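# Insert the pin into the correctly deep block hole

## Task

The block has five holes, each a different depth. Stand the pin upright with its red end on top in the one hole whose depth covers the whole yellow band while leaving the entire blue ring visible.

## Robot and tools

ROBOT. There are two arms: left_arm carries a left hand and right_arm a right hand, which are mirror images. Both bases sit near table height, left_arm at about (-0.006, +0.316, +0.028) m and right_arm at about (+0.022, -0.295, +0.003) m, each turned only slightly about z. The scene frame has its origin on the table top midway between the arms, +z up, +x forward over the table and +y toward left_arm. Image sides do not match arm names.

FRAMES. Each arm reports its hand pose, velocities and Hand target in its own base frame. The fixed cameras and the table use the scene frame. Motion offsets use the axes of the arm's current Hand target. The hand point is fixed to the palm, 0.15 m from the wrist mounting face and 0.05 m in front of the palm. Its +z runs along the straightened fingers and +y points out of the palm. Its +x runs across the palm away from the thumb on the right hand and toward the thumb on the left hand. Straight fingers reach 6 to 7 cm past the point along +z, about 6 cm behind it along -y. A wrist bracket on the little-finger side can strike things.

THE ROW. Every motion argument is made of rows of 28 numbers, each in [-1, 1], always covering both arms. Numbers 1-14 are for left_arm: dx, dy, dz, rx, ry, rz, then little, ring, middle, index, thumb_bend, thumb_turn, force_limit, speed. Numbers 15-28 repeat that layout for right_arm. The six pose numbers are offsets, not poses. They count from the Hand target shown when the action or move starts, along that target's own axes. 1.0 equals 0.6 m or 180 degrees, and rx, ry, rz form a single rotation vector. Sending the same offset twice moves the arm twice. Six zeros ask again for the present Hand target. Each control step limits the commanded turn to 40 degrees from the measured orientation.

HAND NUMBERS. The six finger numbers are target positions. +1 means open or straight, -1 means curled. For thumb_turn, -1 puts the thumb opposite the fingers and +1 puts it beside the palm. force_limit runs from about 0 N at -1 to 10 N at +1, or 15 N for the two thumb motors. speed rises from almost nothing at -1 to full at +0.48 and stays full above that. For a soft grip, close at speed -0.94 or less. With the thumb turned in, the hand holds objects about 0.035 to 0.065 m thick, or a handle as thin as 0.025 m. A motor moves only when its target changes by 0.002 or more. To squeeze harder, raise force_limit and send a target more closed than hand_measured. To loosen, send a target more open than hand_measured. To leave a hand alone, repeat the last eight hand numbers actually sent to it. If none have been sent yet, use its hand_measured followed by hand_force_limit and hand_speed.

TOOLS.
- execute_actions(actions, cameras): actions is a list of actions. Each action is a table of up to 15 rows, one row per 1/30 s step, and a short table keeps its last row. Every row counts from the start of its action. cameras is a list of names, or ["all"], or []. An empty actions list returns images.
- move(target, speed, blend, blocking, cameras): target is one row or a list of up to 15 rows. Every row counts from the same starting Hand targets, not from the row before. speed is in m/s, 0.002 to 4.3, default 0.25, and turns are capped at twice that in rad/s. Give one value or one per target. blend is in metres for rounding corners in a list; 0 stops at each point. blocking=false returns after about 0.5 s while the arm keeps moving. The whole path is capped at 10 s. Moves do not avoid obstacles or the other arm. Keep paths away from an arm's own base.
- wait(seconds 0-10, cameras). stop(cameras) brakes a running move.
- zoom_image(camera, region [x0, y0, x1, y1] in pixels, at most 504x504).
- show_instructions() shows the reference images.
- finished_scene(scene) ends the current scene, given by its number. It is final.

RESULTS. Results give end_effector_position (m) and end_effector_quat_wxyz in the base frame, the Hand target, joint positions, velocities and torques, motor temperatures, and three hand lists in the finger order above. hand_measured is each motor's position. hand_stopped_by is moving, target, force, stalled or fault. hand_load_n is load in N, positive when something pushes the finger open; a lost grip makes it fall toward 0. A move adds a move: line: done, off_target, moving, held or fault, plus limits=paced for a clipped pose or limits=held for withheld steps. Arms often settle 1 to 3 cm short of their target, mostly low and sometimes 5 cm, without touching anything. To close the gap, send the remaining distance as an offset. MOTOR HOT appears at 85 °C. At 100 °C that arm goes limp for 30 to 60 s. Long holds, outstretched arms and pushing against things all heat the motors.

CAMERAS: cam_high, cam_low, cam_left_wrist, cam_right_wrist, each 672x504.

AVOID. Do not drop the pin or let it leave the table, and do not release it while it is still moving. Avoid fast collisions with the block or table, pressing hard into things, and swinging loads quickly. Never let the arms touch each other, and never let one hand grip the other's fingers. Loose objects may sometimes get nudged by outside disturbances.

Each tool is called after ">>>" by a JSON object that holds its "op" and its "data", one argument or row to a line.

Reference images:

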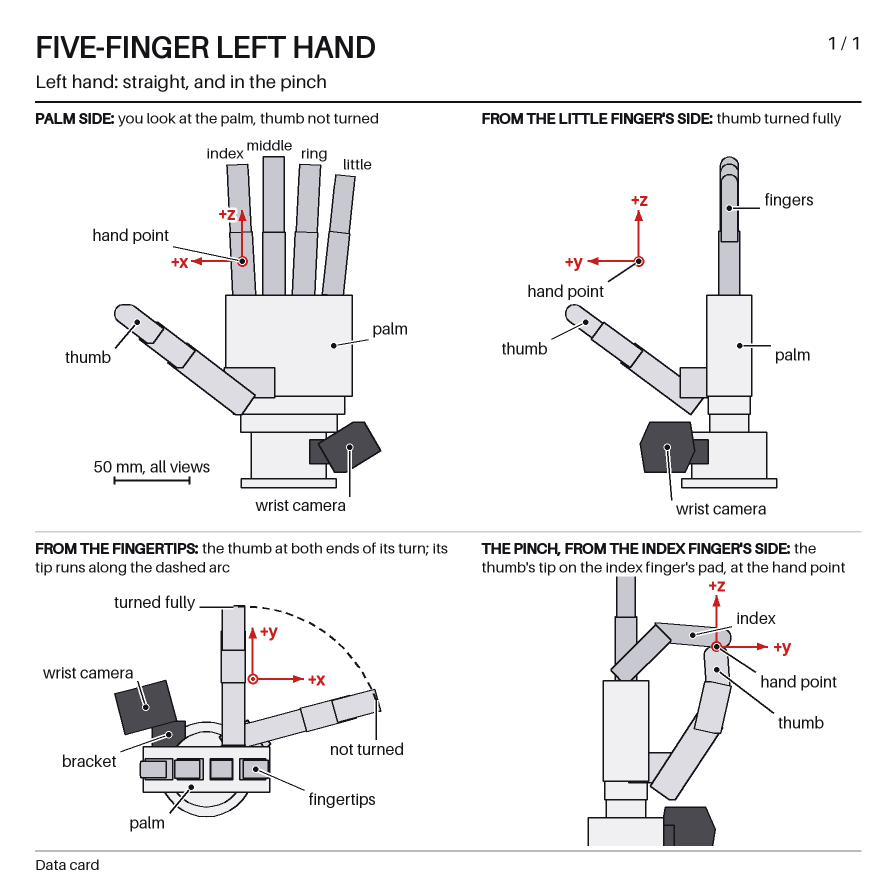

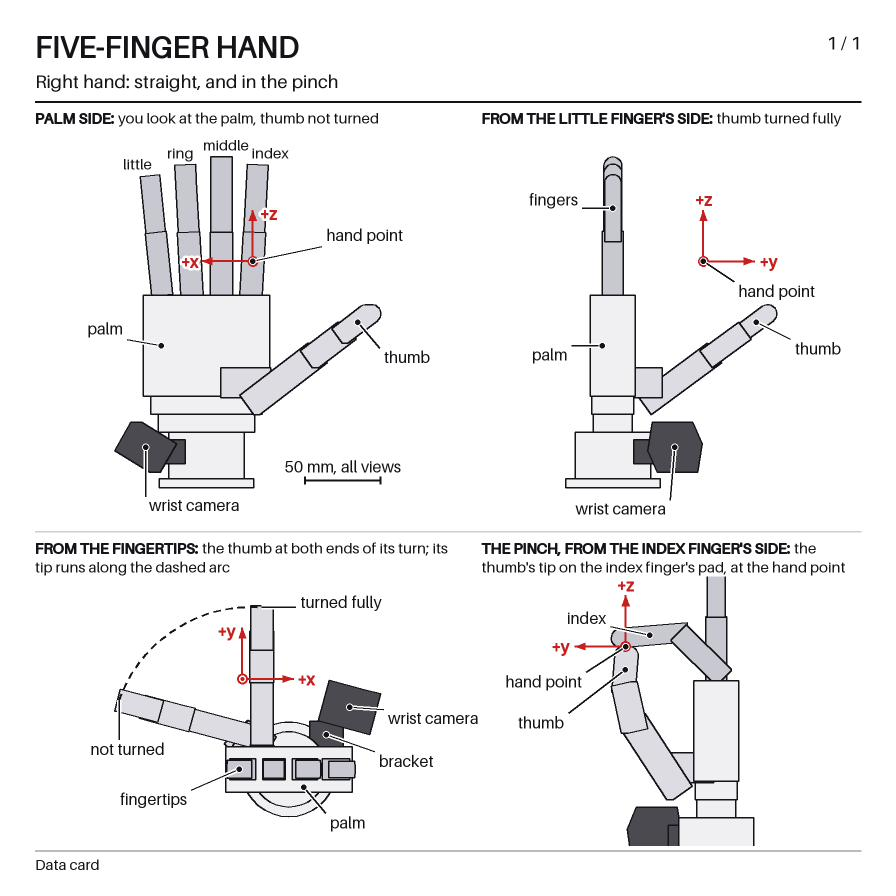

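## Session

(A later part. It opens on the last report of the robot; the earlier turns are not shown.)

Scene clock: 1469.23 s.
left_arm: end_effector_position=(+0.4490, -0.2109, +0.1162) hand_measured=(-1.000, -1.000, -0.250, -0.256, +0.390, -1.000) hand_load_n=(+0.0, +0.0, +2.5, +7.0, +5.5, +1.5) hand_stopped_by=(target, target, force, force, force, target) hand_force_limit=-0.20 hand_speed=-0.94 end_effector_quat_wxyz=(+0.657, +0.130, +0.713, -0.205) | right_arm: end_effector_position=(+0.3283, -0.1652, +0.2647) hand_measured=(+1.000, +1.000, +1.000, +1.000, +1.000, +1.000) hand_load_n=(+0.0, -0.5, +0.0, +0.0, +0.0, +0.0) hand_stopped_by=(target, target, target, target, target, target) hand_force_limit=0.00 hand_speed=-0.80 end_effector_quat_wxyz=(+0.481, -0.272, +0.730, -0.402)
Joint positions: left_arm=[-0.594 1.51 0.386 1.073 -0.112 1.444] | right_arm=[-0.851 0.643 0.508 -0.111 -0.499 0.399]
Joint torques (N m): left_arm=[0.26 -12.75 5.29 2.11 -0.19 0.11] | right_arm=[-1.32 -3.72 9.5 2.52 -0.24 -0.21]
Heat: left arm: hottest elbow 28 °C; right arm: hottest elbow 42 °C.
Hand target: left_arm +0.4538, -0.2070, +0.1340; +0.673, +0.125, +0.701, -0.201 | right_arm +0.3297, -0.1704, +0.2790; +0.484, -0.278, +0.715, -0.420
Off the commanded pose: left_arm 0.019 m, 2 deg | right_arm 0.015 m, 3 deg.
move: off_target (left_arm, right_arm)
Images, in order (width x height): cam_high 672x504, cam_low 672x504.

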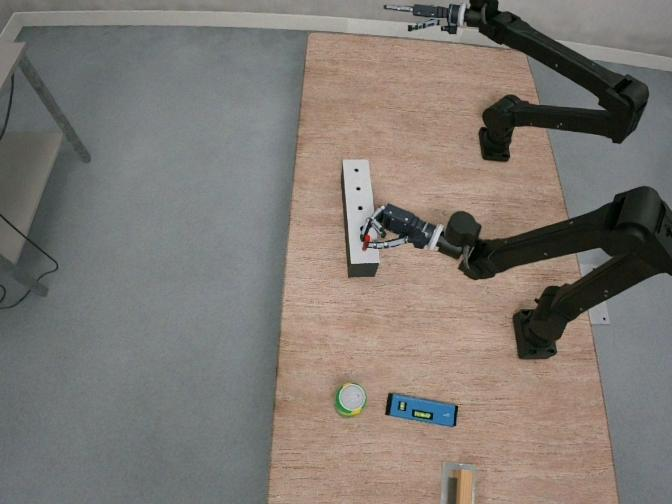

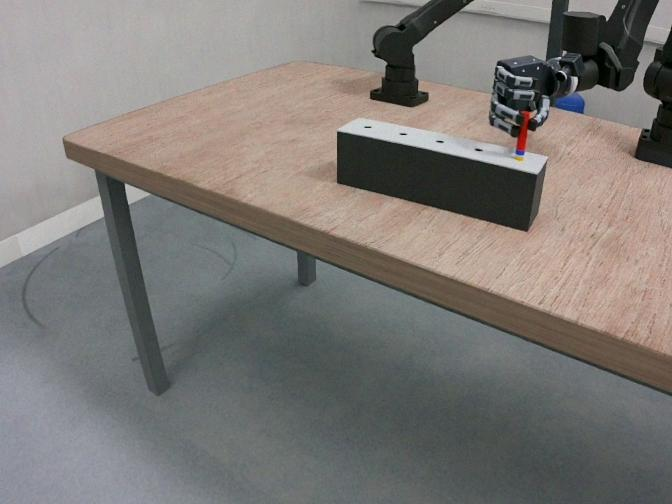

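>>> {"op": "move", "data": {
  "target": [-0.0169,-0.001,0.0165,0,0,0,-1,-1,-0.52,-0.52,0.2,-1,-0.2,-0.94,0,0,0,0,0,0,1,1,1,1,1,1,0,-0.8],
  "speed": 0.02,
  "cameras": ["cam_high","cam_low"]
}}

>>> {"op": "zoom_image", "data": {
  "camera": "cam_high",
  "region": [340, 215, 385, 260]
}}

>>> {"op": "zoom_image", "data": {
  "camera": "cam_low",
  "region": [485, 80, 545, 170]
}}

Scene clock: 1474.23 s.
left_arm: end_effector_position=(+0.4493, -0.2112, +0.1163) hand_measured=(-1.000, -1.000, -0.250, -0.256, +0.390, -1.000) hand_load_n=(+0.0, +0.0, +0.5, +6.5, +6.0, +2.5) hand_stopped_by=(target, target, force, force, force, target) hand_force_limit=-0.20 hand_speed=-0.94 end_effector_quat_wxyz=(+0.650, +0.132, +0.721, -0.202) | right_arm: end_effector_position=(+0.3283, -0.1652, +0.2647) hand_measured=(+1.000, +1.000, +1.000, +1.000, +1.000, +1.000) hand_load_n=(+0.0, +0.0, +0.0, +0.0, +0.0, +0.0) hand_stopped_by=(target, target, target, target, target, target) hand_force_limit=0.00 hand_speed=-0.80 end_effector_quat_wxyz=(+0.481, -0.272, +0.730, -0.402)
Joint positions: left_arm=[-0.594 1.487 0.393 1.019 -0.112 1.442] | right_arm=[-0.851 0.643 0.508 -0.111 -0.499 0.399]
Joint torques (N m): left_arm=[0.26 -12.45 7.38 2.14 0 0.12] | right_arm=[-1.26 -3.14 9.72 2.35 -0.18 -0.22]
Heat: left arm: hottest elbow 28 °C; right arm: hottest elbow 42 °C.
Hand target: left_arm +0.4630, -0.2110, +0.1440; +0.673, +0.125, +0.701, -0.201 | right_arm +0.3297, -0.1704, +0.2790; +0.484, -0.278, +0.715, -0.420
Off the commanded pose: left_arm 0.031 m, 4 deg | right_arm 0.015 m, 3 deg.
move: off_target (left_arm, right_arm)
Images, in order (width x height): cam_high 672x504, cam_low 672x504.

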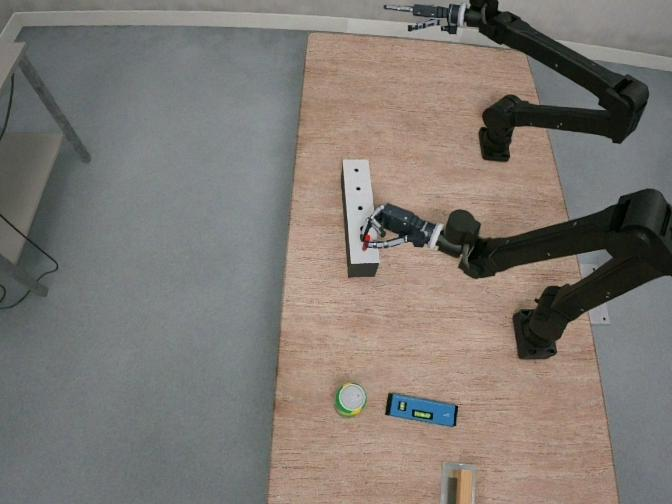

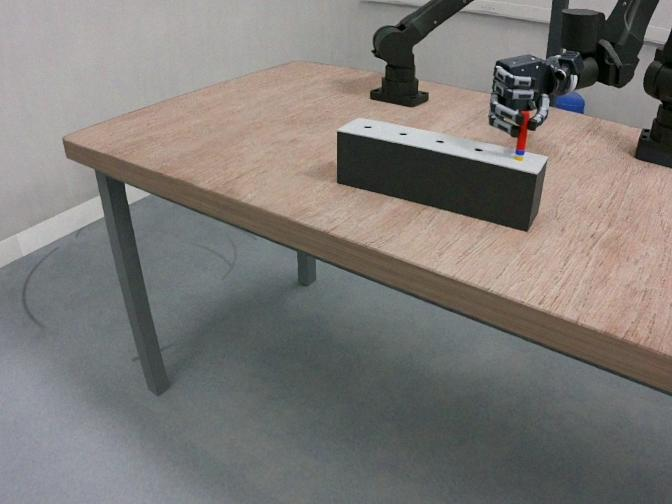

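Scaled by 11.200 from the camera's 672x504 image, which has a finer 960x720 frame.

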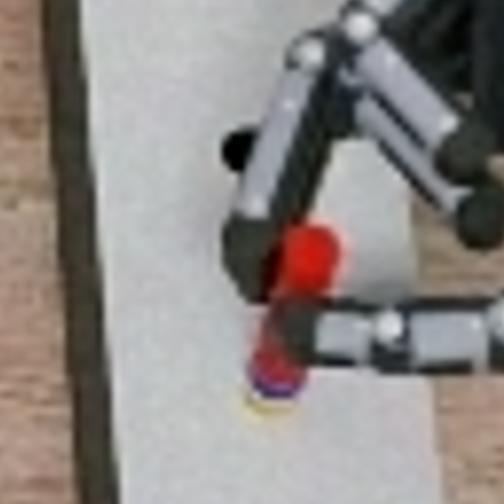

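Scaled by 5.600 from the camera's 672x504 image, which has a finer 960x720 frame.

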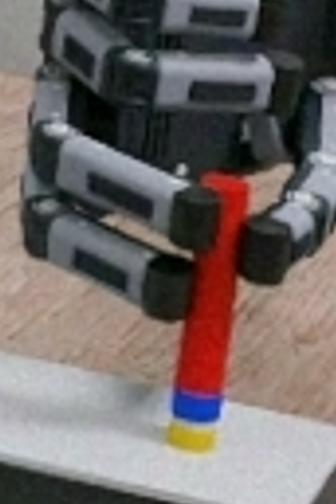

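>>> {"op": "move", "data": {
  "target": [0,0,0,0,-0.025,0,-1,-1,-0.52,-0.52,0.2,-1,-0.2,-0.94,0,0,0,0,0,0,1,1,1,1,1,1,0,-0.8],
  "speed": 0.02,
  "cameras": ["cam_high","cam_low"]
}}

>>> {"op": "zoom_image", "data": {
  "camera": "cam_high",
  "region": [340, 215, 385, 260]
}}

>>> {"op": "zoom_image", "data": {
  "camera": "cam_low",
  "region": [485, 80, 545, 170]
}}

Scene clock: 1485.87 s.
left_arm: end_effector_position=(+0.4558, -0.2112, +0.1361) hand_measured=(-1.000, -1.000, -0.250, -0.258, +0.388, -1.000) hand_load_n=(+0.0, +0.0, +0.0, +0.0, +0.0, +0.5) hand_stopped_by=(target, target, force, force, force, target) hand_force_limit=-0.20 hand_speed=-0.94 end_effector_quat_wxyz=(+0.689, +0.119, +0.684, -0.210) | right_arm: end_effector_position=(+0.3283, -0.1652, +0.2647) hand_measured=(+1.000, +1.000, +1.000, +1.000, +1.000, +1.000) hand_load_n=(+0.0, +0.0, +0.0, +0.0, +0.0, +0.0) hand_stopped_by=(target, target, target, target, target, target) hand_force_limit=0.00 hand_speed=-0.80 end_effector_quat_wxyz=(+0.481, -0.272, +0.730, -0.402)
Joint positions: left_arm=[-0.593 1.533 0.393 1.177 -0.126 1.452] | right_arm=[-0.851 0.643 0.508 -0.111 -0.499 0.399]
Joint torques (N m): left_arm=[-0.15 -9.41 5.85 2.88 -0.12 0.11] | right_arm=[-1.38 -3.72 9.46 2.62 -0.17 -0.25]
Heat: left arm: hottest elbow 29 °C; right arm: hottest elbow 42 °C.
Hand target: left_arm +0.4630, -0.2110, +0.1440; +0.700, +0.117, +0.674, -0.205 | right_arm +0.3297, -0.1704, +0.2790; +0.484, -0.278, +0.715, -0.420
Off the commanded pose: left_arm 0.011 m, 2 deg | right_arm 0.015 m, 3 deg.
move: off_target (left_arm, right_arm)
Images, in order (width x height): cam_high 672x504, cam_low 672x504.

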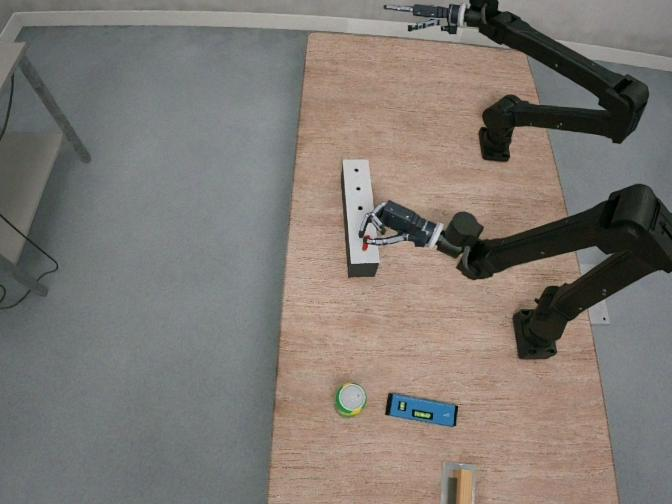

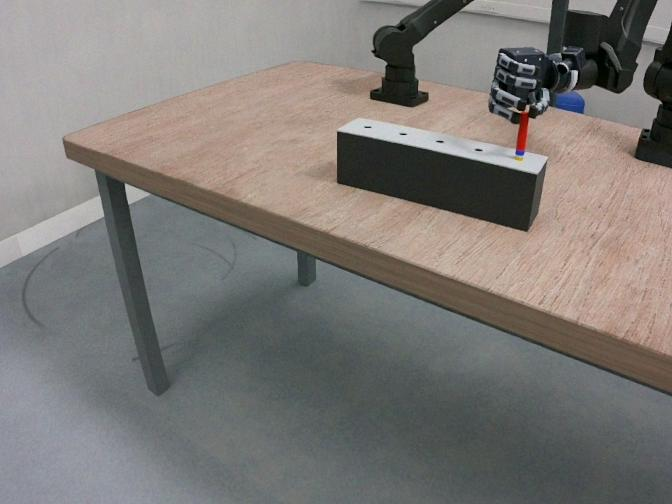

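Scaled by 11.200 from the camera's 672x504 image, which has a finer 960x720 frame.

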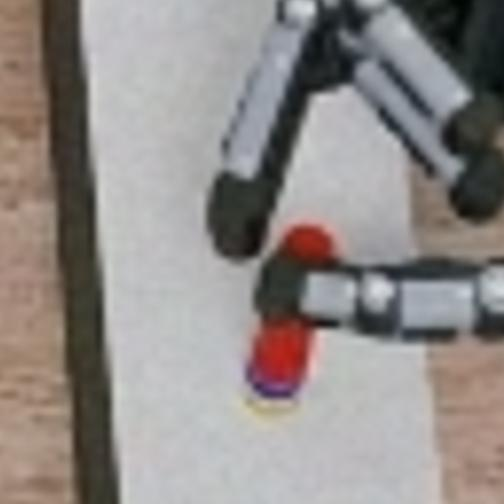

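Scaled by 5.600 from the camera's 672x504 image, which has a finer 960x720 frame.

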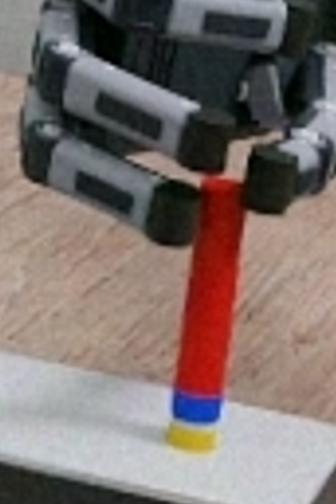

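>>> {"op": "move", "data": {
  "target": [0,0,0,0,0,0,-1,-1,0.15,0.15,0.5,-1,-0.15,-0.8,0,0,0,0,0,0,1,1,1,1,1,1,0,-0.8],
  "speed": 0.02
}}

>>> {"op": "move", "data": {
  "target": [0.0524,0.0024,-0.0162,0,0.025,0,-1,-1,0.15,0.15,0.5,-1,-0.15,-0.8,0,0,0,0,0,0,1,1,1,1,1,1,0,-0.8],
  "speed": 0.03
}}

>>> {"op": "move", "data": {
  "target": [-0.012,0.0,0.0,0,0,0,-1,-1,0.15,0.15,0.5,-1,-0.15,-0.8,0,0,0,0,0,0,1,1,1,1,1,1,0,-0.8],
  "speed": 0.03,
  "cameras": ["cam_high","cam_low"]
}}

>>> {"op": "zoom_image", "data": {
  "camera": "cam_high",
  "region": [340, 215, 385, 260]
}}

>>> {"op": "zoom_image", "data": {
  "camera": "cam_low",
  "region": [485, 80, 545, 170]
}}

Scene clock: 1498.90 s.
left_arm: end_effector_position=(+0.4559, -0.2111, +0.1362) hand_measured=(-1.000, -1.000, +0.150, +0.150, +0.500, -1.000) hand_load_n=(+0.0, +0.0, +0.0, +0.0, +0.0, +0.0) hand_stopped_by=(target, target, target, target, target, target) hand_force_limit=-0.15 hand_speed=-0.80 end_effector_quat_wxyz=(+0.689, +0.119, +0.684, -0.209) | right_arm: end_effector_position=(+0.3283, -0.1652, +0.2647) hand_measured=(+1.000, +1.000, +1.000, +1.000, +1.000, +1.000) hand_load_n=(+0.0, +0.0, +0.0, +0.0, +0.0, -0.5) hand_stopped_by=(target, target, target, target, target, target) hand_force_limit=0.00 hand_speed=-0.80 end_effector_quat_wxyz=(+0.481, -0.272, +0.730, -0.402)
Joint positions: left_arm=[-0.593 1.533 0.393 1.177 -0.126 1.453] | right_arm=[-0.851 0.643 0.508 -0.111 -0.499 0.399]
Joint torques (N m): left_arm=[-0.21 -9.29 5.82 2.89 -0.12 0.11] | right_arm=[-1.26 -3.55 9.78 2.44 -0.21 -0.21]
Heat: left arm: hottest elbow 29 °C; right arm: hottest elbow 42 °C.
Hand target: left_arm +0.4630, -0.2110, +0.1440; +0.700, +0.117, +0.674, -0.205 | right_arm +0.3297, -0.1704, +0.2790; +0.484, -0.278, +0.715, -0.420
Off the commanded pose: left_arm 0.011 m, 2 deg | right_arm 0.015 m, 3 deg.
move: off_target (left_arm, right_arm)

Scene clock: 1500.87 s.
left_arm: end_effector_position=(+0.4543, -0.2100, +0.1169) hand_measured=(-1.000, -1.000, +0.150, +0.150, +0.500, -1.000) hand_load_n=(+0.0, +0.5, +0.0, +0.0, +0.0, +0.0) hand_stopped_by=(target, target, target, target, target, target) hand_force_limit=-0.15 hand_speed=-0.80 end_effector_quat_wxyz=(+0.676, +0.123, +0.698, -0.203) | right_arm: end_effector_position=(+0.3283, -0.1652, +0.2647) hand_measured=(+1.000, +1.000, +1.000, +1.000, +1.000, +1.000) hand_load_n=(+0.0, +0.0, +0.0, +0.0, +0.0, +0.0) hand_stopped_by=(target, target, target, target, target, target) hand_force_limit=0.00 hand_speed=-0.80 end_effector_quat_wxyz=(+0.481, -0.272, +0.730, -0.402)
Joint positions: left_arm=[-0.593 1.57 0.389 1.177 -0.126 1.453] | right_arm=[-0.851 0.643 0.508 -0.111 -0.499 0.399]
Joint torques (N m): left_arm=[-0.44 -9.52 4.27 2 0.08 0.01] | right_arm=[-1.44 -3.78 9.63 2.59 -0.18 -0.22]
Heat: left arm: hottest elbow 29 °C; right arm: hottest elbow 42 °C.
Hand target: left_arm +0.4552, -0.2095, +0.1121; +0.673, +0.125, +0.701, -0.201 | right_arm +0.3297, -0.1704, +0.2790; +0.484, -0.278, +0.715, -0.420
Off the commanded pose: left_arm 0.005 m, 1 deg | right_arm 0.015 m, 3 deg.
move: off_target (right_arm)

Scene clock: 1502.07 s.
left_arm: end_effector_position=(+0.4535, -0.2095, +0.1152) hand_measured=(-1.000, -1.000, +0.150, +0.150, +0.500, -1.000) hand_load_n=(+0.0, +0.0, +0.0, +0.0, +0.0, +0.0) hand_stopped_by=(target, target, target, target, target, target) hand_force_limit=-0.15 hand_speed=-0.80 end_effector_quat_wxyz=(+0.671, +0.125, +0.703, -0.201) | right_arm: end_effector_position=(+0.3283, -0.1652, +0.2647) hand_measured=(+1.000, +1.000, +1.000, +1.000, +1.000, +1.000) hand_load_n=(+0.0, +0.0, +0.0, +0.0, +0.0, -0.5) hand_stopped_by=(target, target, target, target, target, target) hand_force_limit=0.00 hand_speed=-0.80 end_effector_quat_wxyz=(+0.481, -0.272, +0.730, -0.402)
Joint positions: left_arm=[-0.593 1.559 0.389 1.151 -0.126 1.453] | right_arm=[-0.851 0.643 0.508 -0.111 -0.499 0.399]
Joint torques (N m): left_arm=[-0.26 -11.4 4.57 1.69 0.18 0.02] | right_arm=[-1.08 -3.49 9.58 2.43 -0.17 -0.22]
Heat: left arm: hottest elbow 29 °C; right arm: hottest elbow 42 °C.
Hand target: left_arm +0.4556, -0.2088, +0.1192; +0.673, +0.125, +0.701, -0.201 | right_arm +0.3297, -0.1704, +0.2790; +0.484, -0.278, +0.715, -0.420
Off the commanded pose: left_arm 0.005 m, 0 deg | right_arm 0.015 m, 3 deg.
move: off_target (right_arm)
Images, in order (width x height): cam_high 672x504, cam_low 672x504.

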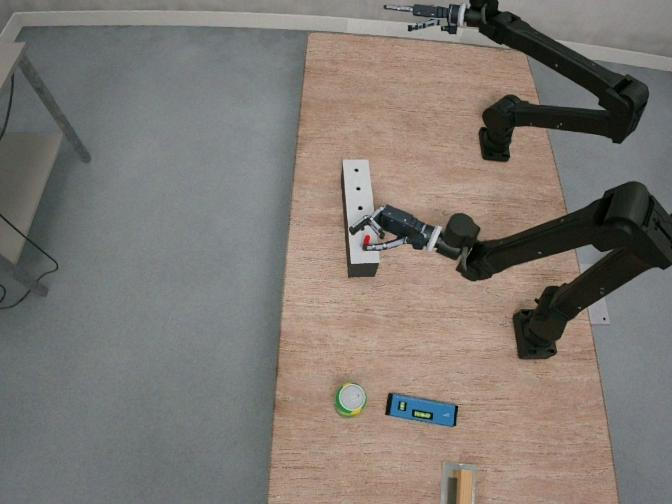

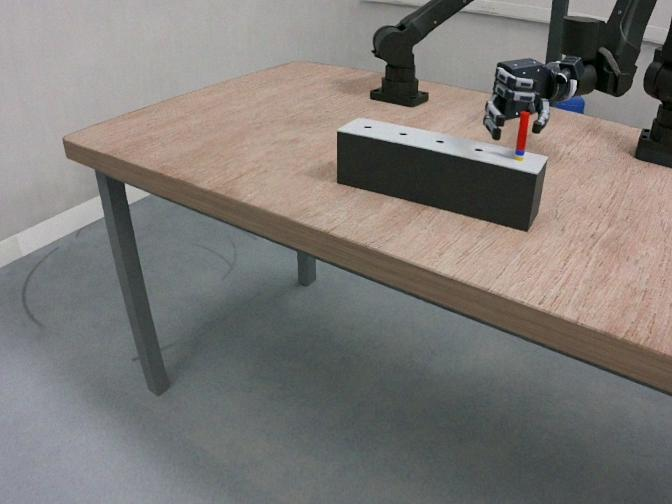

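Scaled by 11.200 from the camera's 672x504 image, which has a finer 960x720 frame.

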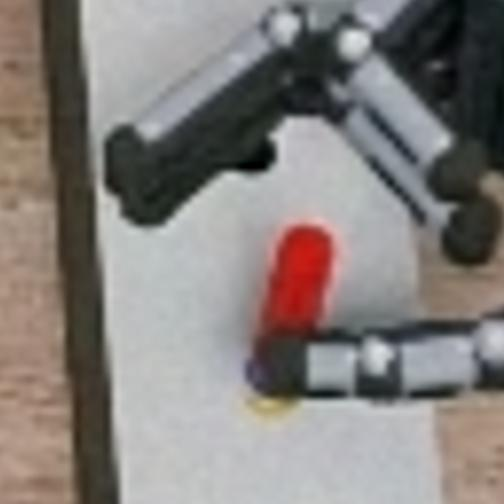

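Scaled by 5.600 from the camera's 672x504 image, which has a finer 960x720 frame.

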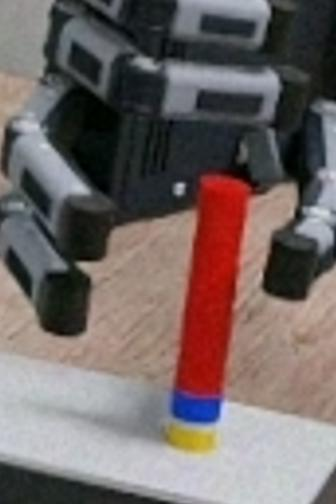

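>>> {"op": "move", "data": {
  "target": [0,0,0,0,0,0,-1,-1,0.0,0.0,0.38,-1,-0.15,-0.9,0,0,0,0,0,0,1,1,1,1,1,1,0,-0.8],
  "speed": 0.02
}}

>>> {"op": "move", "data": {
  "target": [0,0,0,0,0,0,-1,-1,-0.5,-0.5,0.38,-1,-0.4,-0.95,0,0,0,0,0,0,1,1,1,1,1,1,0,-0.8],
  "speed": 0.02,
  "cameras": ["cam_high","cam_low"]
}}

>>> {"op": "zoom_image", "data": {
  "camera": "cam_high",
  "region": [340, 215, 385, 260]
}}

>>> {"op": "zoom_image", "data": {
  "camera": "cam_low",
  "region": [485, 80, 545, 170]
}}

Scene clock: 1510.07 s.
left_arm: end_effector_position=(+0.4535, -0.2095, +0.1152) hand_measured=(-1.000, -1.000, +0.000, +0.000, +0.380, -1.000) hand_load_n=(+0.0, +0.0, +0.0, +0.0, +0.0, +0.0) hand_stopped_by=(target, target, target, target, target, target) hand_force_limit=-0.15 hand_speed=-0.90 end_effector_quat_wxyz=(+0.671, +0.125, +0.703, -0.201) | right_arm: end_effector_position=(+0.3283, -0.1652, +0.2647) hand_measured=(+1.000, +1.000, +1.000, +1.000, +1.000, +1.000) hand_load_n=(+0.0, +0.0, +0.0, +0.0, +0.0, -0.5) hand_stopped_by=(target, target, target, target, target, target) hand_force_limit=0.00 hand_speed=-0.80 end_effector_quat_wxyz=(+0.481, -0.272, +0.730, -0.402)
Joint positions: left_arm=[-0.593 1.559 0.389 1.151 -0.126 1.453] | right_arm=[-0.851 0.643 0.508 -0.111 -0.499 0.399]
Joint torques (N m): left_arm=[-0.26 -11.4 4.59 1.7 0.18 0.01] | right_arm=[-1.2 -3.31 9.63 2.45 -0.22 -0.2]
Heat: left arm: hottest elbow 28 °C; right arm: hottest elbow 42 °C.
Hand target: left_arm +0.4556, -0.2088, +0.1192; +0.673, +0.125, +0.701, -0.201 | right_arm +0.3297, -0.1704, +0.2790; +0.484, -0.278, +0.715, -0.420
Off the commanded pose: left_arm 0.005 m, 0 deg | right_arm 0.015 m, 3 deg.
move: off_target (right_arm)

Scene clock: 1512.80 s.
left_arm: end_effector_position=(+0.4537, -0.2099, +0.1140) hand_measured=(-1.000, -1.000, -0.310, -0.292, +0.380, -1.000) hand_load_n=(+0.0, +0.0, +3.0, +2.0, +0.0, +0.5) hand_stopped_by=(target, target, force, force, target, target) hand_force_limit=-0.40 hand_speed=-0.95 end_effector_quat_wxyz=(+0.669, +0.127, +0.704, -0.203) | right_arm: end_effector_position=(+0.3283, -0.1652, +0.2647) hand_measured=(+1.000, +1.000, +1.000, +1.000, +1.000, +1.000) hand_load_n=(+0.0, +0.0, +0.0, +0.0, +0.0, +0.0) hand_stopped_by=(target, target, target, target, target, target) hand_force_limit=0.00 hand_speed=-0.80 end_effector_quat_wxyz=(+0.481, -0.272, +0.730, -0.402)
Joint positions: left_arm=[-0.59 1.561 0.389 1.149 -0.116 1.453] | right_arm=[-0.851 0.643 0.508 -0.111 -0.499 0.399]
Joint torques (N m): left_arm=[-0.26 -11.46 4.6 1.76 -0.06 0.02] | right_arm=[-1.14 -3.9 9.39 2.56 -0.18 -0.22]
Heat: left arm: hottest elbow 28 °C; right arm: hottest elbow 42 °C.
Hand target: left_arm +0.4556, -0.2088, +0.1192; +0.673, +0.125, +0.701, -0.201 | right_arm +0.3297, -0.1704, +0.2790; +0.484, -0.278, +0.715, -0.420
Off the commanded pose: left_arm 0.006 m, 1 deg | right_arm 0.015 m, 3 deg.
move: off_target (right_arm)
Images, in order (width x height): cam_high 672x504, cam_low 672x504.

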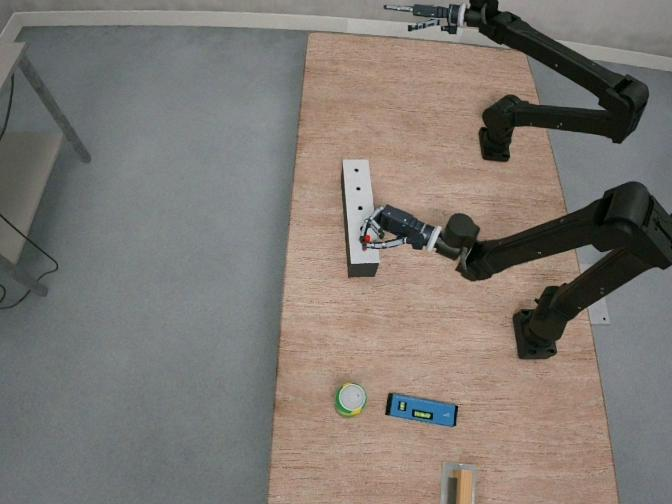

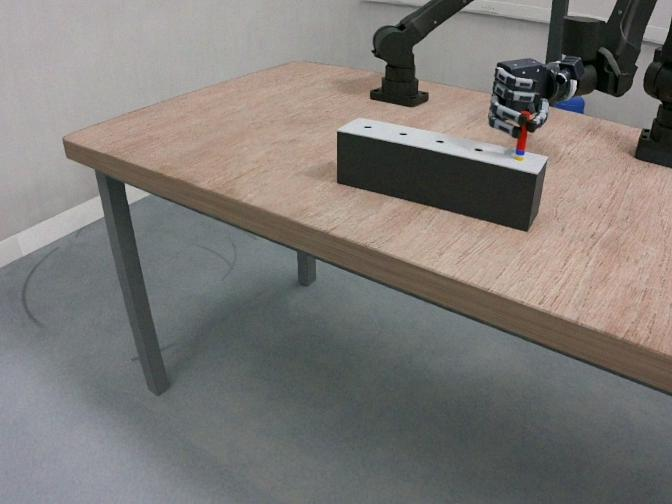

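Scaled by 11.200 from the camera's 672x504 image, which has a finer 960x720 frame.

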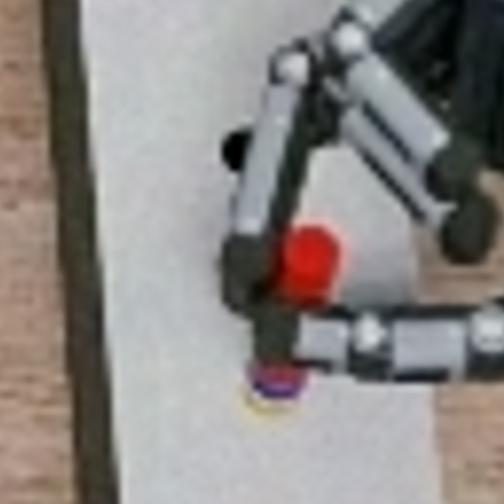

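Scaled by 5.600 from the camera's 672x504 image, which has a finer 960x720 frame.

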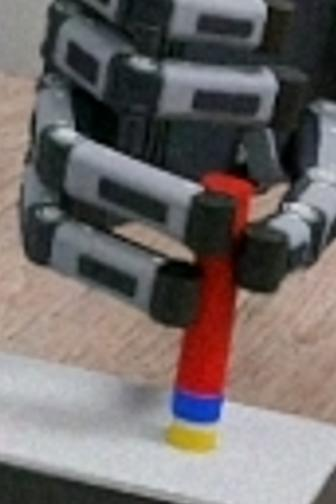

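>>> {"op": "move", "data": {
  "target": [0,0,0,0,0,0,-1,-1,-0.22,-0.21,0.38,-1,-0.4,-0.9,0,0,0,0,0,0,1,1,1,1,1,1,0,-0.8],
  "speed": 0.02
}}

>>> {"op": "move", "data": {
  "target": [0,0,0,0,0,0,-1,-1,-0.22,-0.21,0.0,-1,-0.3,-0.93,0,0,0,0,0,0,1,1,1,1,1,1,0,-0.8],
  "speed": 0.02,
  "cameras": ["cam_high","cam_low"]
}}

>>> {"op": "zoom_image", "data": {
  "camera": "cam_high",
  "region": [340, 215, 385, 260]
}}

>>> {"op": "zoom_image", "data": {
  "camera": "cam_low",
  "region": [485, 80, 545, 170]
}}

Scene clock: 1517.10 s.
left_arm: end_effector_position=(+0.4538, -0.2099, +0.1148) hand_measured=(-1.000, -1.000, -0.220, -0.210, +0.380, -1.000) hand_load_n=(-0.5, +0.0, +0.0, +0.0, +0.0, +0.0) hand_stopped_by=(target, target, target, target, target, target) hand_force_limit=-0.40 hand_speed=-0.90 end_effector_quat_wxyz=(+0.669, +0.127, +0.703, -0.203) | right_arm: end_effector_position=(+0.3283, -0.1652, +0.2647) hand_measured=(+1.000, +1.000, +1.000, +1.000, +1.000, +1.000) hand_load_n=(+0.0, +0.0, +0.0, +0.0, +0.0, -0.5) hand_stopped_by=(target, target, target, target, target, target) hand_force_limit=0.00 hand_speed=-0.80 end_effector_quat_wxyz=(+0.481, -0.272, +0.730, -0.402)
Joint positions: left_arm=[-0.59 1.559 0.389 1.149 -0.116 1.453] | right_arm=[-0.851 0.643 0.508 -0.111 -0.499 0.399]
Joint torques (N m): left_arm=[-0.26 -11.4 4.59 1.76 -0.06 0.02] | right_arm=[-0.85 -3.37 9.63 2.51 -0.19 -0.21]
Heat: left arm: hottest elbow 28 °C; right arm: hottest elbow 42 °C.
Hand target: left_arm +0.4556, -0.2088, +0.1192; +0.673, +0.125, +0.701, -0.201 | right_arm +0.3297, -0.1704, +0.2790; +0.484, -0.278, +0.715, -0.420
Off the commanded pose: left_arm 0.005 m, 1 deg | right_arm 0.015 m, 3 deg.
move: off_target (right_arm)

Scene clock: 1521.03 s.
left_arm: end_effector_position=(+0.4573, -0.1943, +0.1135) hand_measured=(-1.000, -1.000, -0.220, -0.210, +0.038, -1.000) hand_load_n=(+0.0, +0.0, +0.0, +0.0, +4.5, +0.0) hand_stopped_by=(target, target, target, target, force, target) hand_force_limit=-0.30 hand_speed=-0.93 end_effector_quat_wxyz=(+0.673, +0.115, +0.707, -0.184) | right_arm: end_effector_position=(+0.3283, -0.1652, +0.2647) hand_measured=(+1.000, +1.000, +1.000, +1.000, +1.000, +1.000) hand_load_n=(+0.0, +0.0, +0.0, +0.0, +0.0, +0.0) hand_stopped_by=(target, target, target, target, target, target) hand_force_limit=0.00 hand_speed=-0.80 end_effector_quat_wxyz=(+0.481, -0.272, +0.730, -0.402)
Joint positions: left_arm=[-0.57 1.559 0.384 1.149 -0.142 1.462] | right_arm=[-0.851 0.643 0.508 -0.111 -0.499 0.399]
Joint torques (N m): left_arm=[-1.73 -11.28 4.86 1.76 0.7 -0.01] | right_arm=[-0.91 -3.37 9.58 2.48 -0.22 -0.21]
Heat: left arm: hottest elbow 28 °C; right arm: hottest elbow 42 °C.
Hand target: left_arm +0.4556, -0.2088, +0.1192; +0.673, +0.125, +0.701, -0.201 | right_arm +0.3297, -0.1704, +0.2790; +0.484, -0.278, +0.715, -0.420
Off the commanded pose: left_arm 0.016 m, 2 deg | right_arm 0.015 m, 3 deg.
move: off_target (left_arm, right_arm)
Images, in order (width x height): cam_high 672x504, cam_low 672x504.

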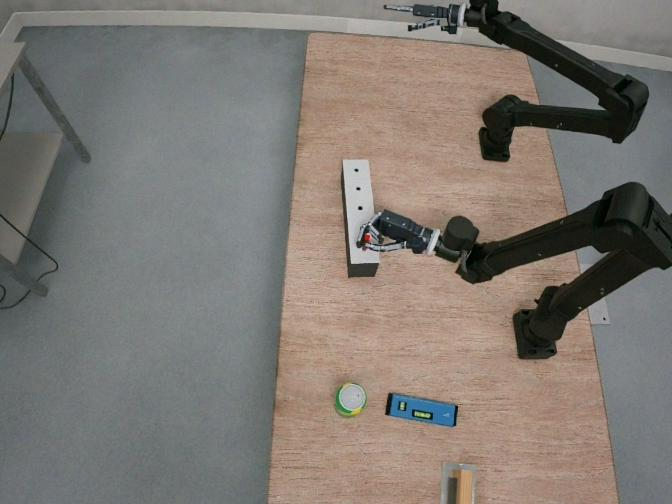

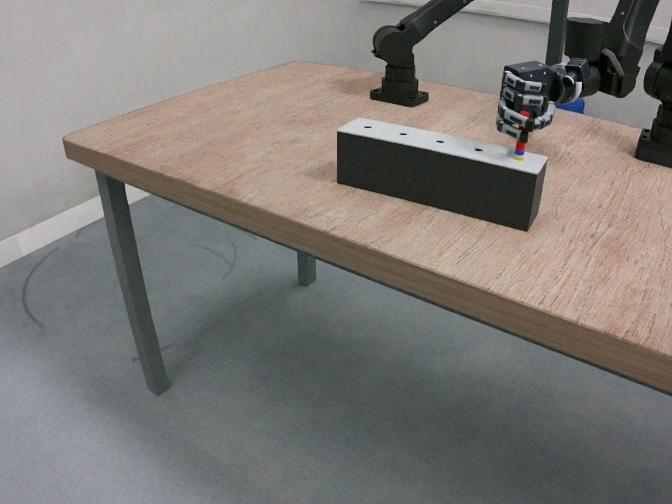

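Scaled by 11.200 from the camera's 672x504 image, which has a finer 960x720 frame.

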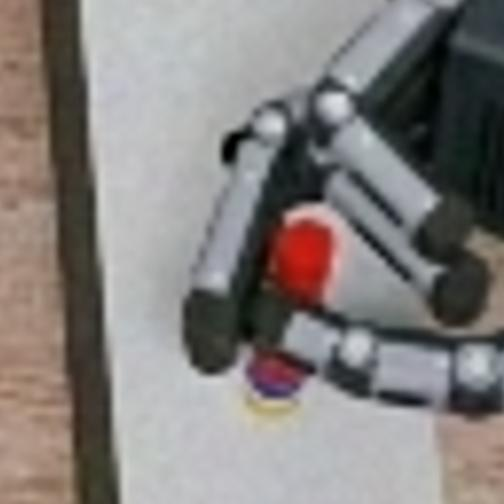

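Scaled by 5.600 from the camera's 672x504 image, which has a finer 960x720 frame.

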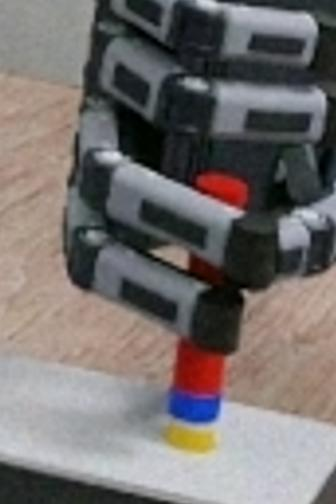

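>>> {"op": "move", "data": {
  "target": [0,0,0,0,0,0,-1,-1,0.1,0.1,0.4,-1,-0.3,-0.85,0,0,0,0,0,0,1,1,1,1,1,1,0,-0.8],
  "speed": 0.02
}}

Scene clock: 1536.17 s.
left_arm: end_effector_position=(+0.4561, -0.1987, +0.1130) hand_measured=(-1.000, -1.000, +0.100, +0.100, +0.400, -1.000) hand_load_n=(+0.0, +0.0, +0.0, +0.0, +0.0, +0.0) hand_stopped_by=(target, target, target, target, target, target) hand_force_limit=-0.30 hand_speed=-0.85 end_effector_quat_wxyz=(+0.671, +0.118, +0.706, -0.192) | right_arm: end_effector_position=(+0.3283, -0.1652, +0.2647) hand_measured=(+1.000, +1.000, +1.000, +1.000, +1.000, +1.000) hand_load_n=(+0.0, +0.0, +0.0, +0.0, +0.0, +0.0) hand_stopped_by=(target, target, target, target, target, target) hand_force_limit=0.00 hand_speed=-0.80 end_effector_quat_wxyz=(+0.481, -0.272, +0.730, -0.402)
Joint positions: left_arm=[-0.573 1.559 0.384 1.149 -0.129 1.455] | right_arm=[-0.851 0.643 0.508 -0.111 -0.499 0.399]
Joint torques (N m): left_arm=[-1.55 -11.34 4.9 1.76 0.2 -0.01] | right_arm=[-1.2 -3.31 9.59 2.4 -0.17 -0.21]
Heat: left arm: hottest elbow 28 °C; right arm: hottest elbow 42 °C.
Hand target: left_arm +0.4556, -0.2088, +0.1192; +0.673, +0.125, +0.701, -0.201 | right_arm +0.3297, -0.1704, +0.2790; +0.484, -0.278, +0.715, -0.420
Off the commanded pose: left_arm 0.012 m, 1 deg | right_arm 0.015 m, 3 deg.
move: off_target (left_arm, right_arm)

>>> {"op": "move", "data": {
  "target": [-0.0033,-0.0145,-0.0058,0,0,0,-1,-1,0.1,0.1,0.4,-1,-0.3,-0.85,0,0,0,0,0,0,1,1,1,1,1,1,0,-0.8],
  "speed": 0.03
}}

>>> {"op": "move", "data": {
  "target": [0,0,0,0,0,0,-1,-1,-0.13,-0.12,0.28,-1,-0.3,-0.93,0,0,0,0,0,0,1,1,1,1,1,1,0,-0.8],
  "speed": 0.03,
  "cameras": ["cam_high","cam_low"]
}}

>>> {"op": "zoom_image", "data": {
  "camera": "cam_high",
  "region": [340, 215, 385, 260]
}}

>>> {"op": "zoom_image", "data": {
  "camera": "cam_low",
  "region": [485, 80, 545, 170]
}}

Scene clock: 1545.63 s.
left_arm: end_effector_position=(+0.4506, -0.2088, +0.1182) hand_measured=(-1.000, -1.000, +0.100, +0.100, +0.400, -1.000) hand_load_n=(+0.0, +0.0, +0.0, +0.0, +0.0, +0.0) hand_stopped_by=(target, target, target, target, target, target) hand_force_limit=-0.30 hand_speed=-0.85 end_effector_quat_wxyz=(+0.672, +0.122, +0.703, -0.197) | right_arm: end_effector_position=(+0.3283, -0.1652, +0.2647) hand_measured=(+1.000, +1.000, +1.000, +1.000, +1.000, +1.000) hand_load_n=(+0.0, +0.0, +0.0, +0.0, +0.0, +0.0) hand_stopped_by=(target, target, target, target, target, target) hand_force_limit=0.00 hand_speed=-0.80 end_effector_quat_wxyz=(+0.481, -0.272, +0.730, -0.402)
Joint positions: left_arm=[-0.602 1.542 0.384 1.139 -0.144 1.455] | right_arm=[-0.851 0.643 0.508 -0.111 -0.499 0.399]
Joint torques (N m): left_arm=[-1.55 -11.28 4.62 1.69 -0.14 -0.02] | right_arm=[-1.14 -3.55 9.73 2.43 -0.21 -0.22]
Heat: left arm: hottest elbow 28 °C; right arm: hottest elbow 42 °C.
Hand target: left_arm +0.4488, -0.2148, +0.1222; +0.673, +0.125, +0.701, -0.201 | right_arm +0.3297, -0.1704, +0.2790; +0.484, -0.278, +0.715, -0.420
Off the commanded pose: left_arm 0.007 m, 1 deg | right_arm 0.015 m, 3 deg.
move: off_target (right_arm)

Scene clock: 1547.37 s.
left_arm: end_effector_position=(+0.4510, -0.2060, +0.1178) hand_measured=(-1.000, -1.000, -0.130, -0.120, +0.282, -1.000) hand_load_n=(+0.0, -0.5, +0.0, +0.0, +1.5, +0.0) hand_stopped_by=(target, target, target, target, target, target) hand_force_limit=-0.30 hand_speed=-0.93 end_effector_quat_wxyz=(+0.673, +0.118, +0.705, -0.192) | right_arm: end_effector_position=(+0.3283, -0.1652, +0.2647) hand_measured=(+1.000, +1.000, +1.000, +1.000, +1.000, +1.000) hand_load_n=(+0.0, +0.0, -0.5, +0.0, +0.0, -0.5) hand_stopped_by=(target, target, target, target, target, target) hand_force_limit=0.00 hand_speed=-0.80 end_effector_quat_wxyz=(+0.481, -0.272, +0.730, -0.402)
Joint positions: left_arm=[-0.602 1.542 0.384 1.137 -0.158 1.455] | right_arm=[-0.851 0.643 0.508 -0.111 -0.499 0.399]
Joint torques (N m): left_arm=[-1.55 -11.28 4.62 1.73 0.15 -0.01] | right_arm=[-0.91 -3.43 9.65 2.39 -0.19 -0.2]
Heat: left arm: hottest elbow 28 °C; right arm: hottest elbow 42 °C.
Hand target: left_arm +0.4488, -0.2148, +0.1222; +0.673, +0.125, +0.701, -0.201 | right_arm +0.3297, -0.1704, +0.2790; +0.484, -0.278, +0.715, -0.420
Off the commanded pose: left_arm 0.010 m, 1 deg | right_arm 0.015 m, 3 deg.
move: off_target (right_arm)
Images, in order (width x height): cam_high 672x504, cam_low 672x504.

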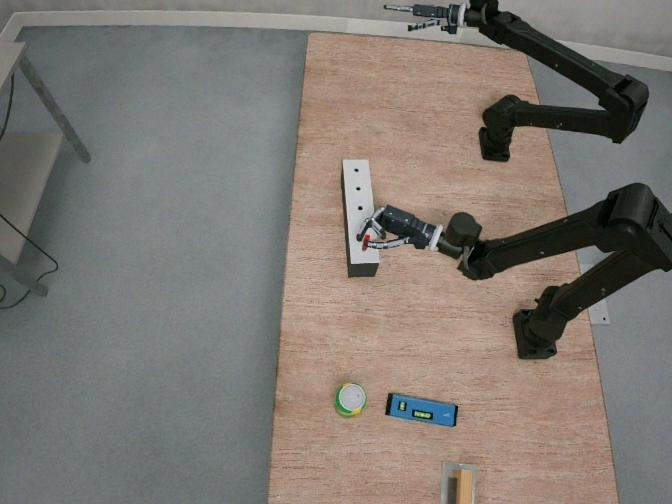

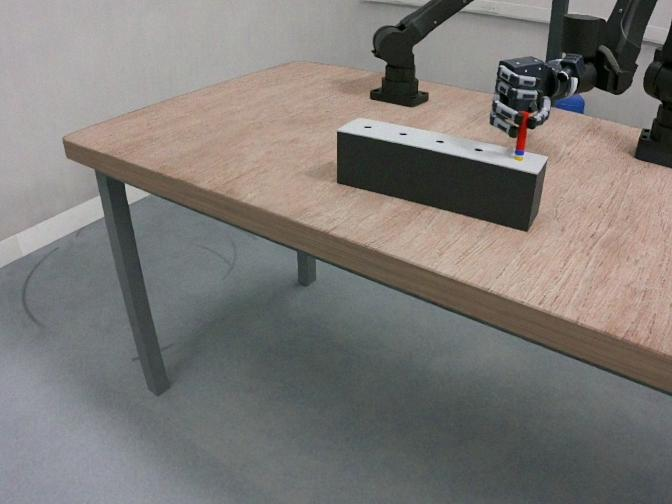

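Scaled by 11.200 from the camera's 672x504 image, which has a finer 960x720 frame.

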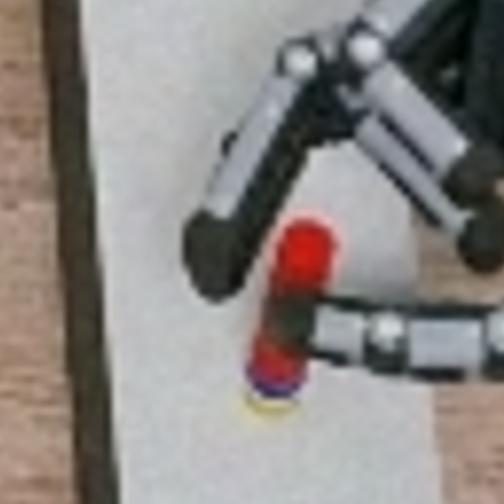

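Scaled by 5.600 from the camera's 672x504 image, which has a finer 960x720 frame.

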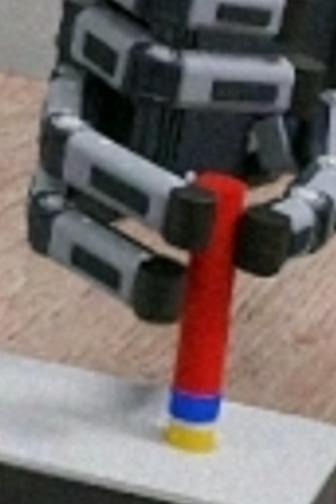

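>>> {"op": "move", "data": {
  "target": [0,0,-0.010,0,0,0,-1,-1,-0.13,-0.12,0.34,-1,-0.3,-0.9,0,0,0,0,0,0,1,1,1,1,1,1,0,-0.8],
  "speed": 0.02
}}

>>> {"op": "move", "data": {
  "target": [0,0,0,0,0,0,-1,-1,-0.13,-0.12,0.1,-1,-0.3,-0.94,0,0,0,0,0,0,1,1,1,1,1,1,0,-0.8],
  "speed": 0.03,
  "cameras": ["cam_high","cam_low"]
}}

>>> {"op": "zoom_image", "data": {
  "camera": "cam_high",
  "region": [340, 215, 385, 260]
}}

>>> {"op": "zoom_image", "data": {
  "camera": "cam_low",
  "region": [485, 80, 545, 170]
}}

Scene clock: 1556.67 s.
left_arm: end_effector_position=(+0.4468, -0.2040, +0.1185) hand_measured=(-1.000, -1.000, -0.130, -0.120, +0.340, -1.000) hand_load_n=(+0.0, +0.0, +0.0, +0.0, +0.0, +0.0) hand_stopped_by=(target, target, target, target, target, target) hand_force_limit=-0.30 hand_speed=-0.90 end_effector_quat_wxyz=(+0.673, +0.118, +0.705, -0.193) | right_arm: end_effector_position=(+0.3283, -0.1652, +0.2647) hand_measured=(+1.000, +1.000, +1.000, +1.000, +1.000, +1.000) hand_load_n=(+0.0, +0.0, +0.0, +0.0, +0.0, -0.5) hand_stopped_by=(target, target, target, target, target, target) hand_force_limit=0.00 hand_speed=-0.80 end_effector_quat_wxyz=(+0.481, -0.272, +0.730, -0.402)
Joint positions: left_arm=[-0.603 1.53 0.372 1.137 -0.158 1.455] | right_arm=[-0.851 0.643 0.508 -0.111 -0.499 0.399]
Joint torques (N m): left_arm=[-1.49 -11.11 4.38 1.87 0.03 -0.02] | right_arm=[-1.14 -3.55 9.52 2.45 -0.2 -0.22]
Heat: left arm: hottest elbow 28 °C; right arm: hottest elbow 42 °C.
Hand target: left_arm +0.4434, -0.2121, +0.1223; +0.673, +0.125, +0.701, -0.201 | right_arm +0.3297, -0.1704, +0.2790; +0.484, -0.278, +0.715, -0.420
Off the commanded pose: left_arm 0.010 m, 1 deg | right_arm 0.015 m, 3 deg.
move: off_target (right_arm)

Scene clock: 1558.97 s.
left_arm: end_effector_position=(+0.4461, -0.2018, +0.1172) hand_measured=(-1.000, -1.000, -0.130, -0.120, +0.186, -1.000) hand_load_n=(+0.0, +0.0, +0.0, +2.0, +5.0, +0.5) hand_stopped_by=(target, target, target, target, force, target) hand_force_limit=-0.30 hand_speed=-0.94 end_effector_quat_wxyz=(+0.672, +0.116, +0.706, -0.190) | right_arm: end_effector_position=(+0.3283, -0.1652, +0.2647) hand_measured=(+1.000, +1.000, +1.000, +1.000, +1.000, +1.000) hand_load_n=(+0.0, +0.0, +0.0, +0.0, +0.0, -0.5) hand_stopped_by=(target, target, target, target, target, target) hand_force_limit=0.00 hand_speed=-0.80 end_effector_quat_wxyz=(+0.481, -0.272, +0.730, -0.402)
Joint positions: left_arm=[-0.603 1.53 0.369 1.137 -0.165 1.455] | right_arm=[-0.851 0.643 0.508 -0.111 -0.499 0.399]
Joint torques (N m): left_arm=[-1.55 -10.93 4.55 1.87 0.34 -0.02] | right_arm=[-1.14 -3.72 9.65 2.55 -0.19 -0.24]
Heat: left arm: hottest elbow 28 °C; right arm: hottest elbow 42 °C.
Hand target: left_arm +0.4434, -0.2121, +0.1223; +0.673, +0.125, +0.701, -0.201 | right_arm +0.3297, -0.1704, +0.2790; +0.484, -0.278, +0.715, -0.420
Off the commanded pose: left_arm 0.012 m, 2 deg | right_arm 0.015 m, 3 deg.
move: off_target (left_arm, right_arm)
Images, in order (width x height): cam_high 672x504, cam_low 672x504.

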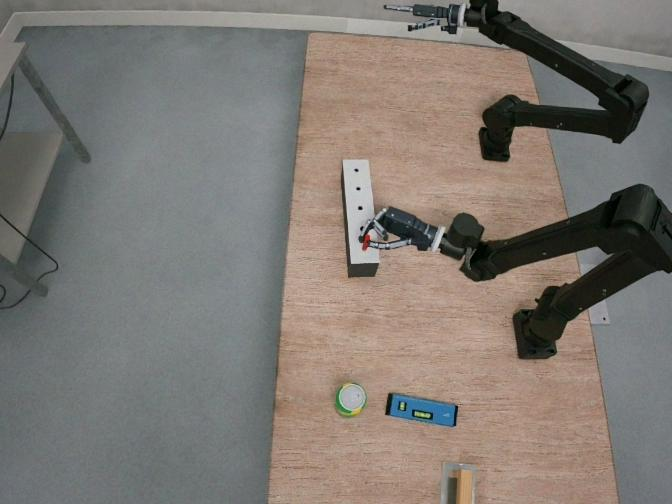

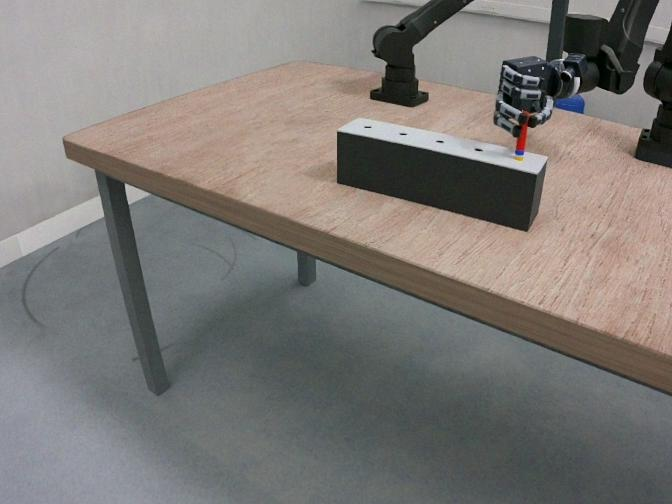

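Scaled by 11.200 from the camera's 672x504 image, which has a finer 960x720 frame.

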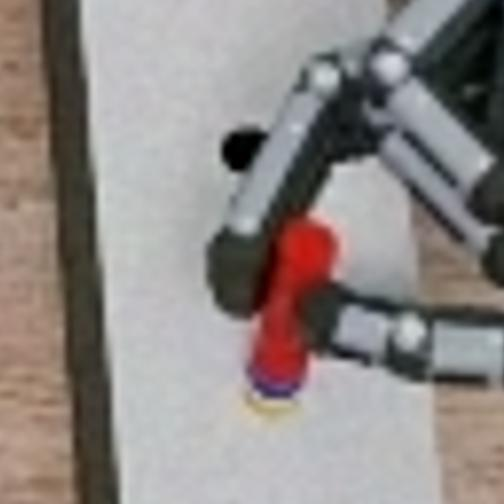

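Scaled by 5.600 from the camera's 672x504 image, which has a finer 960x720 frame.

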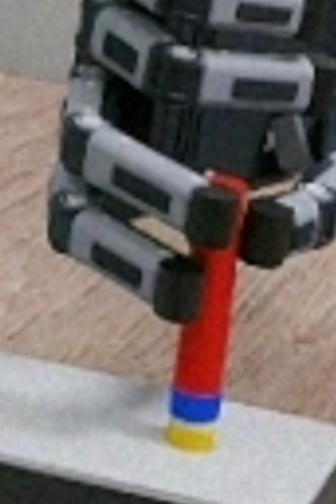

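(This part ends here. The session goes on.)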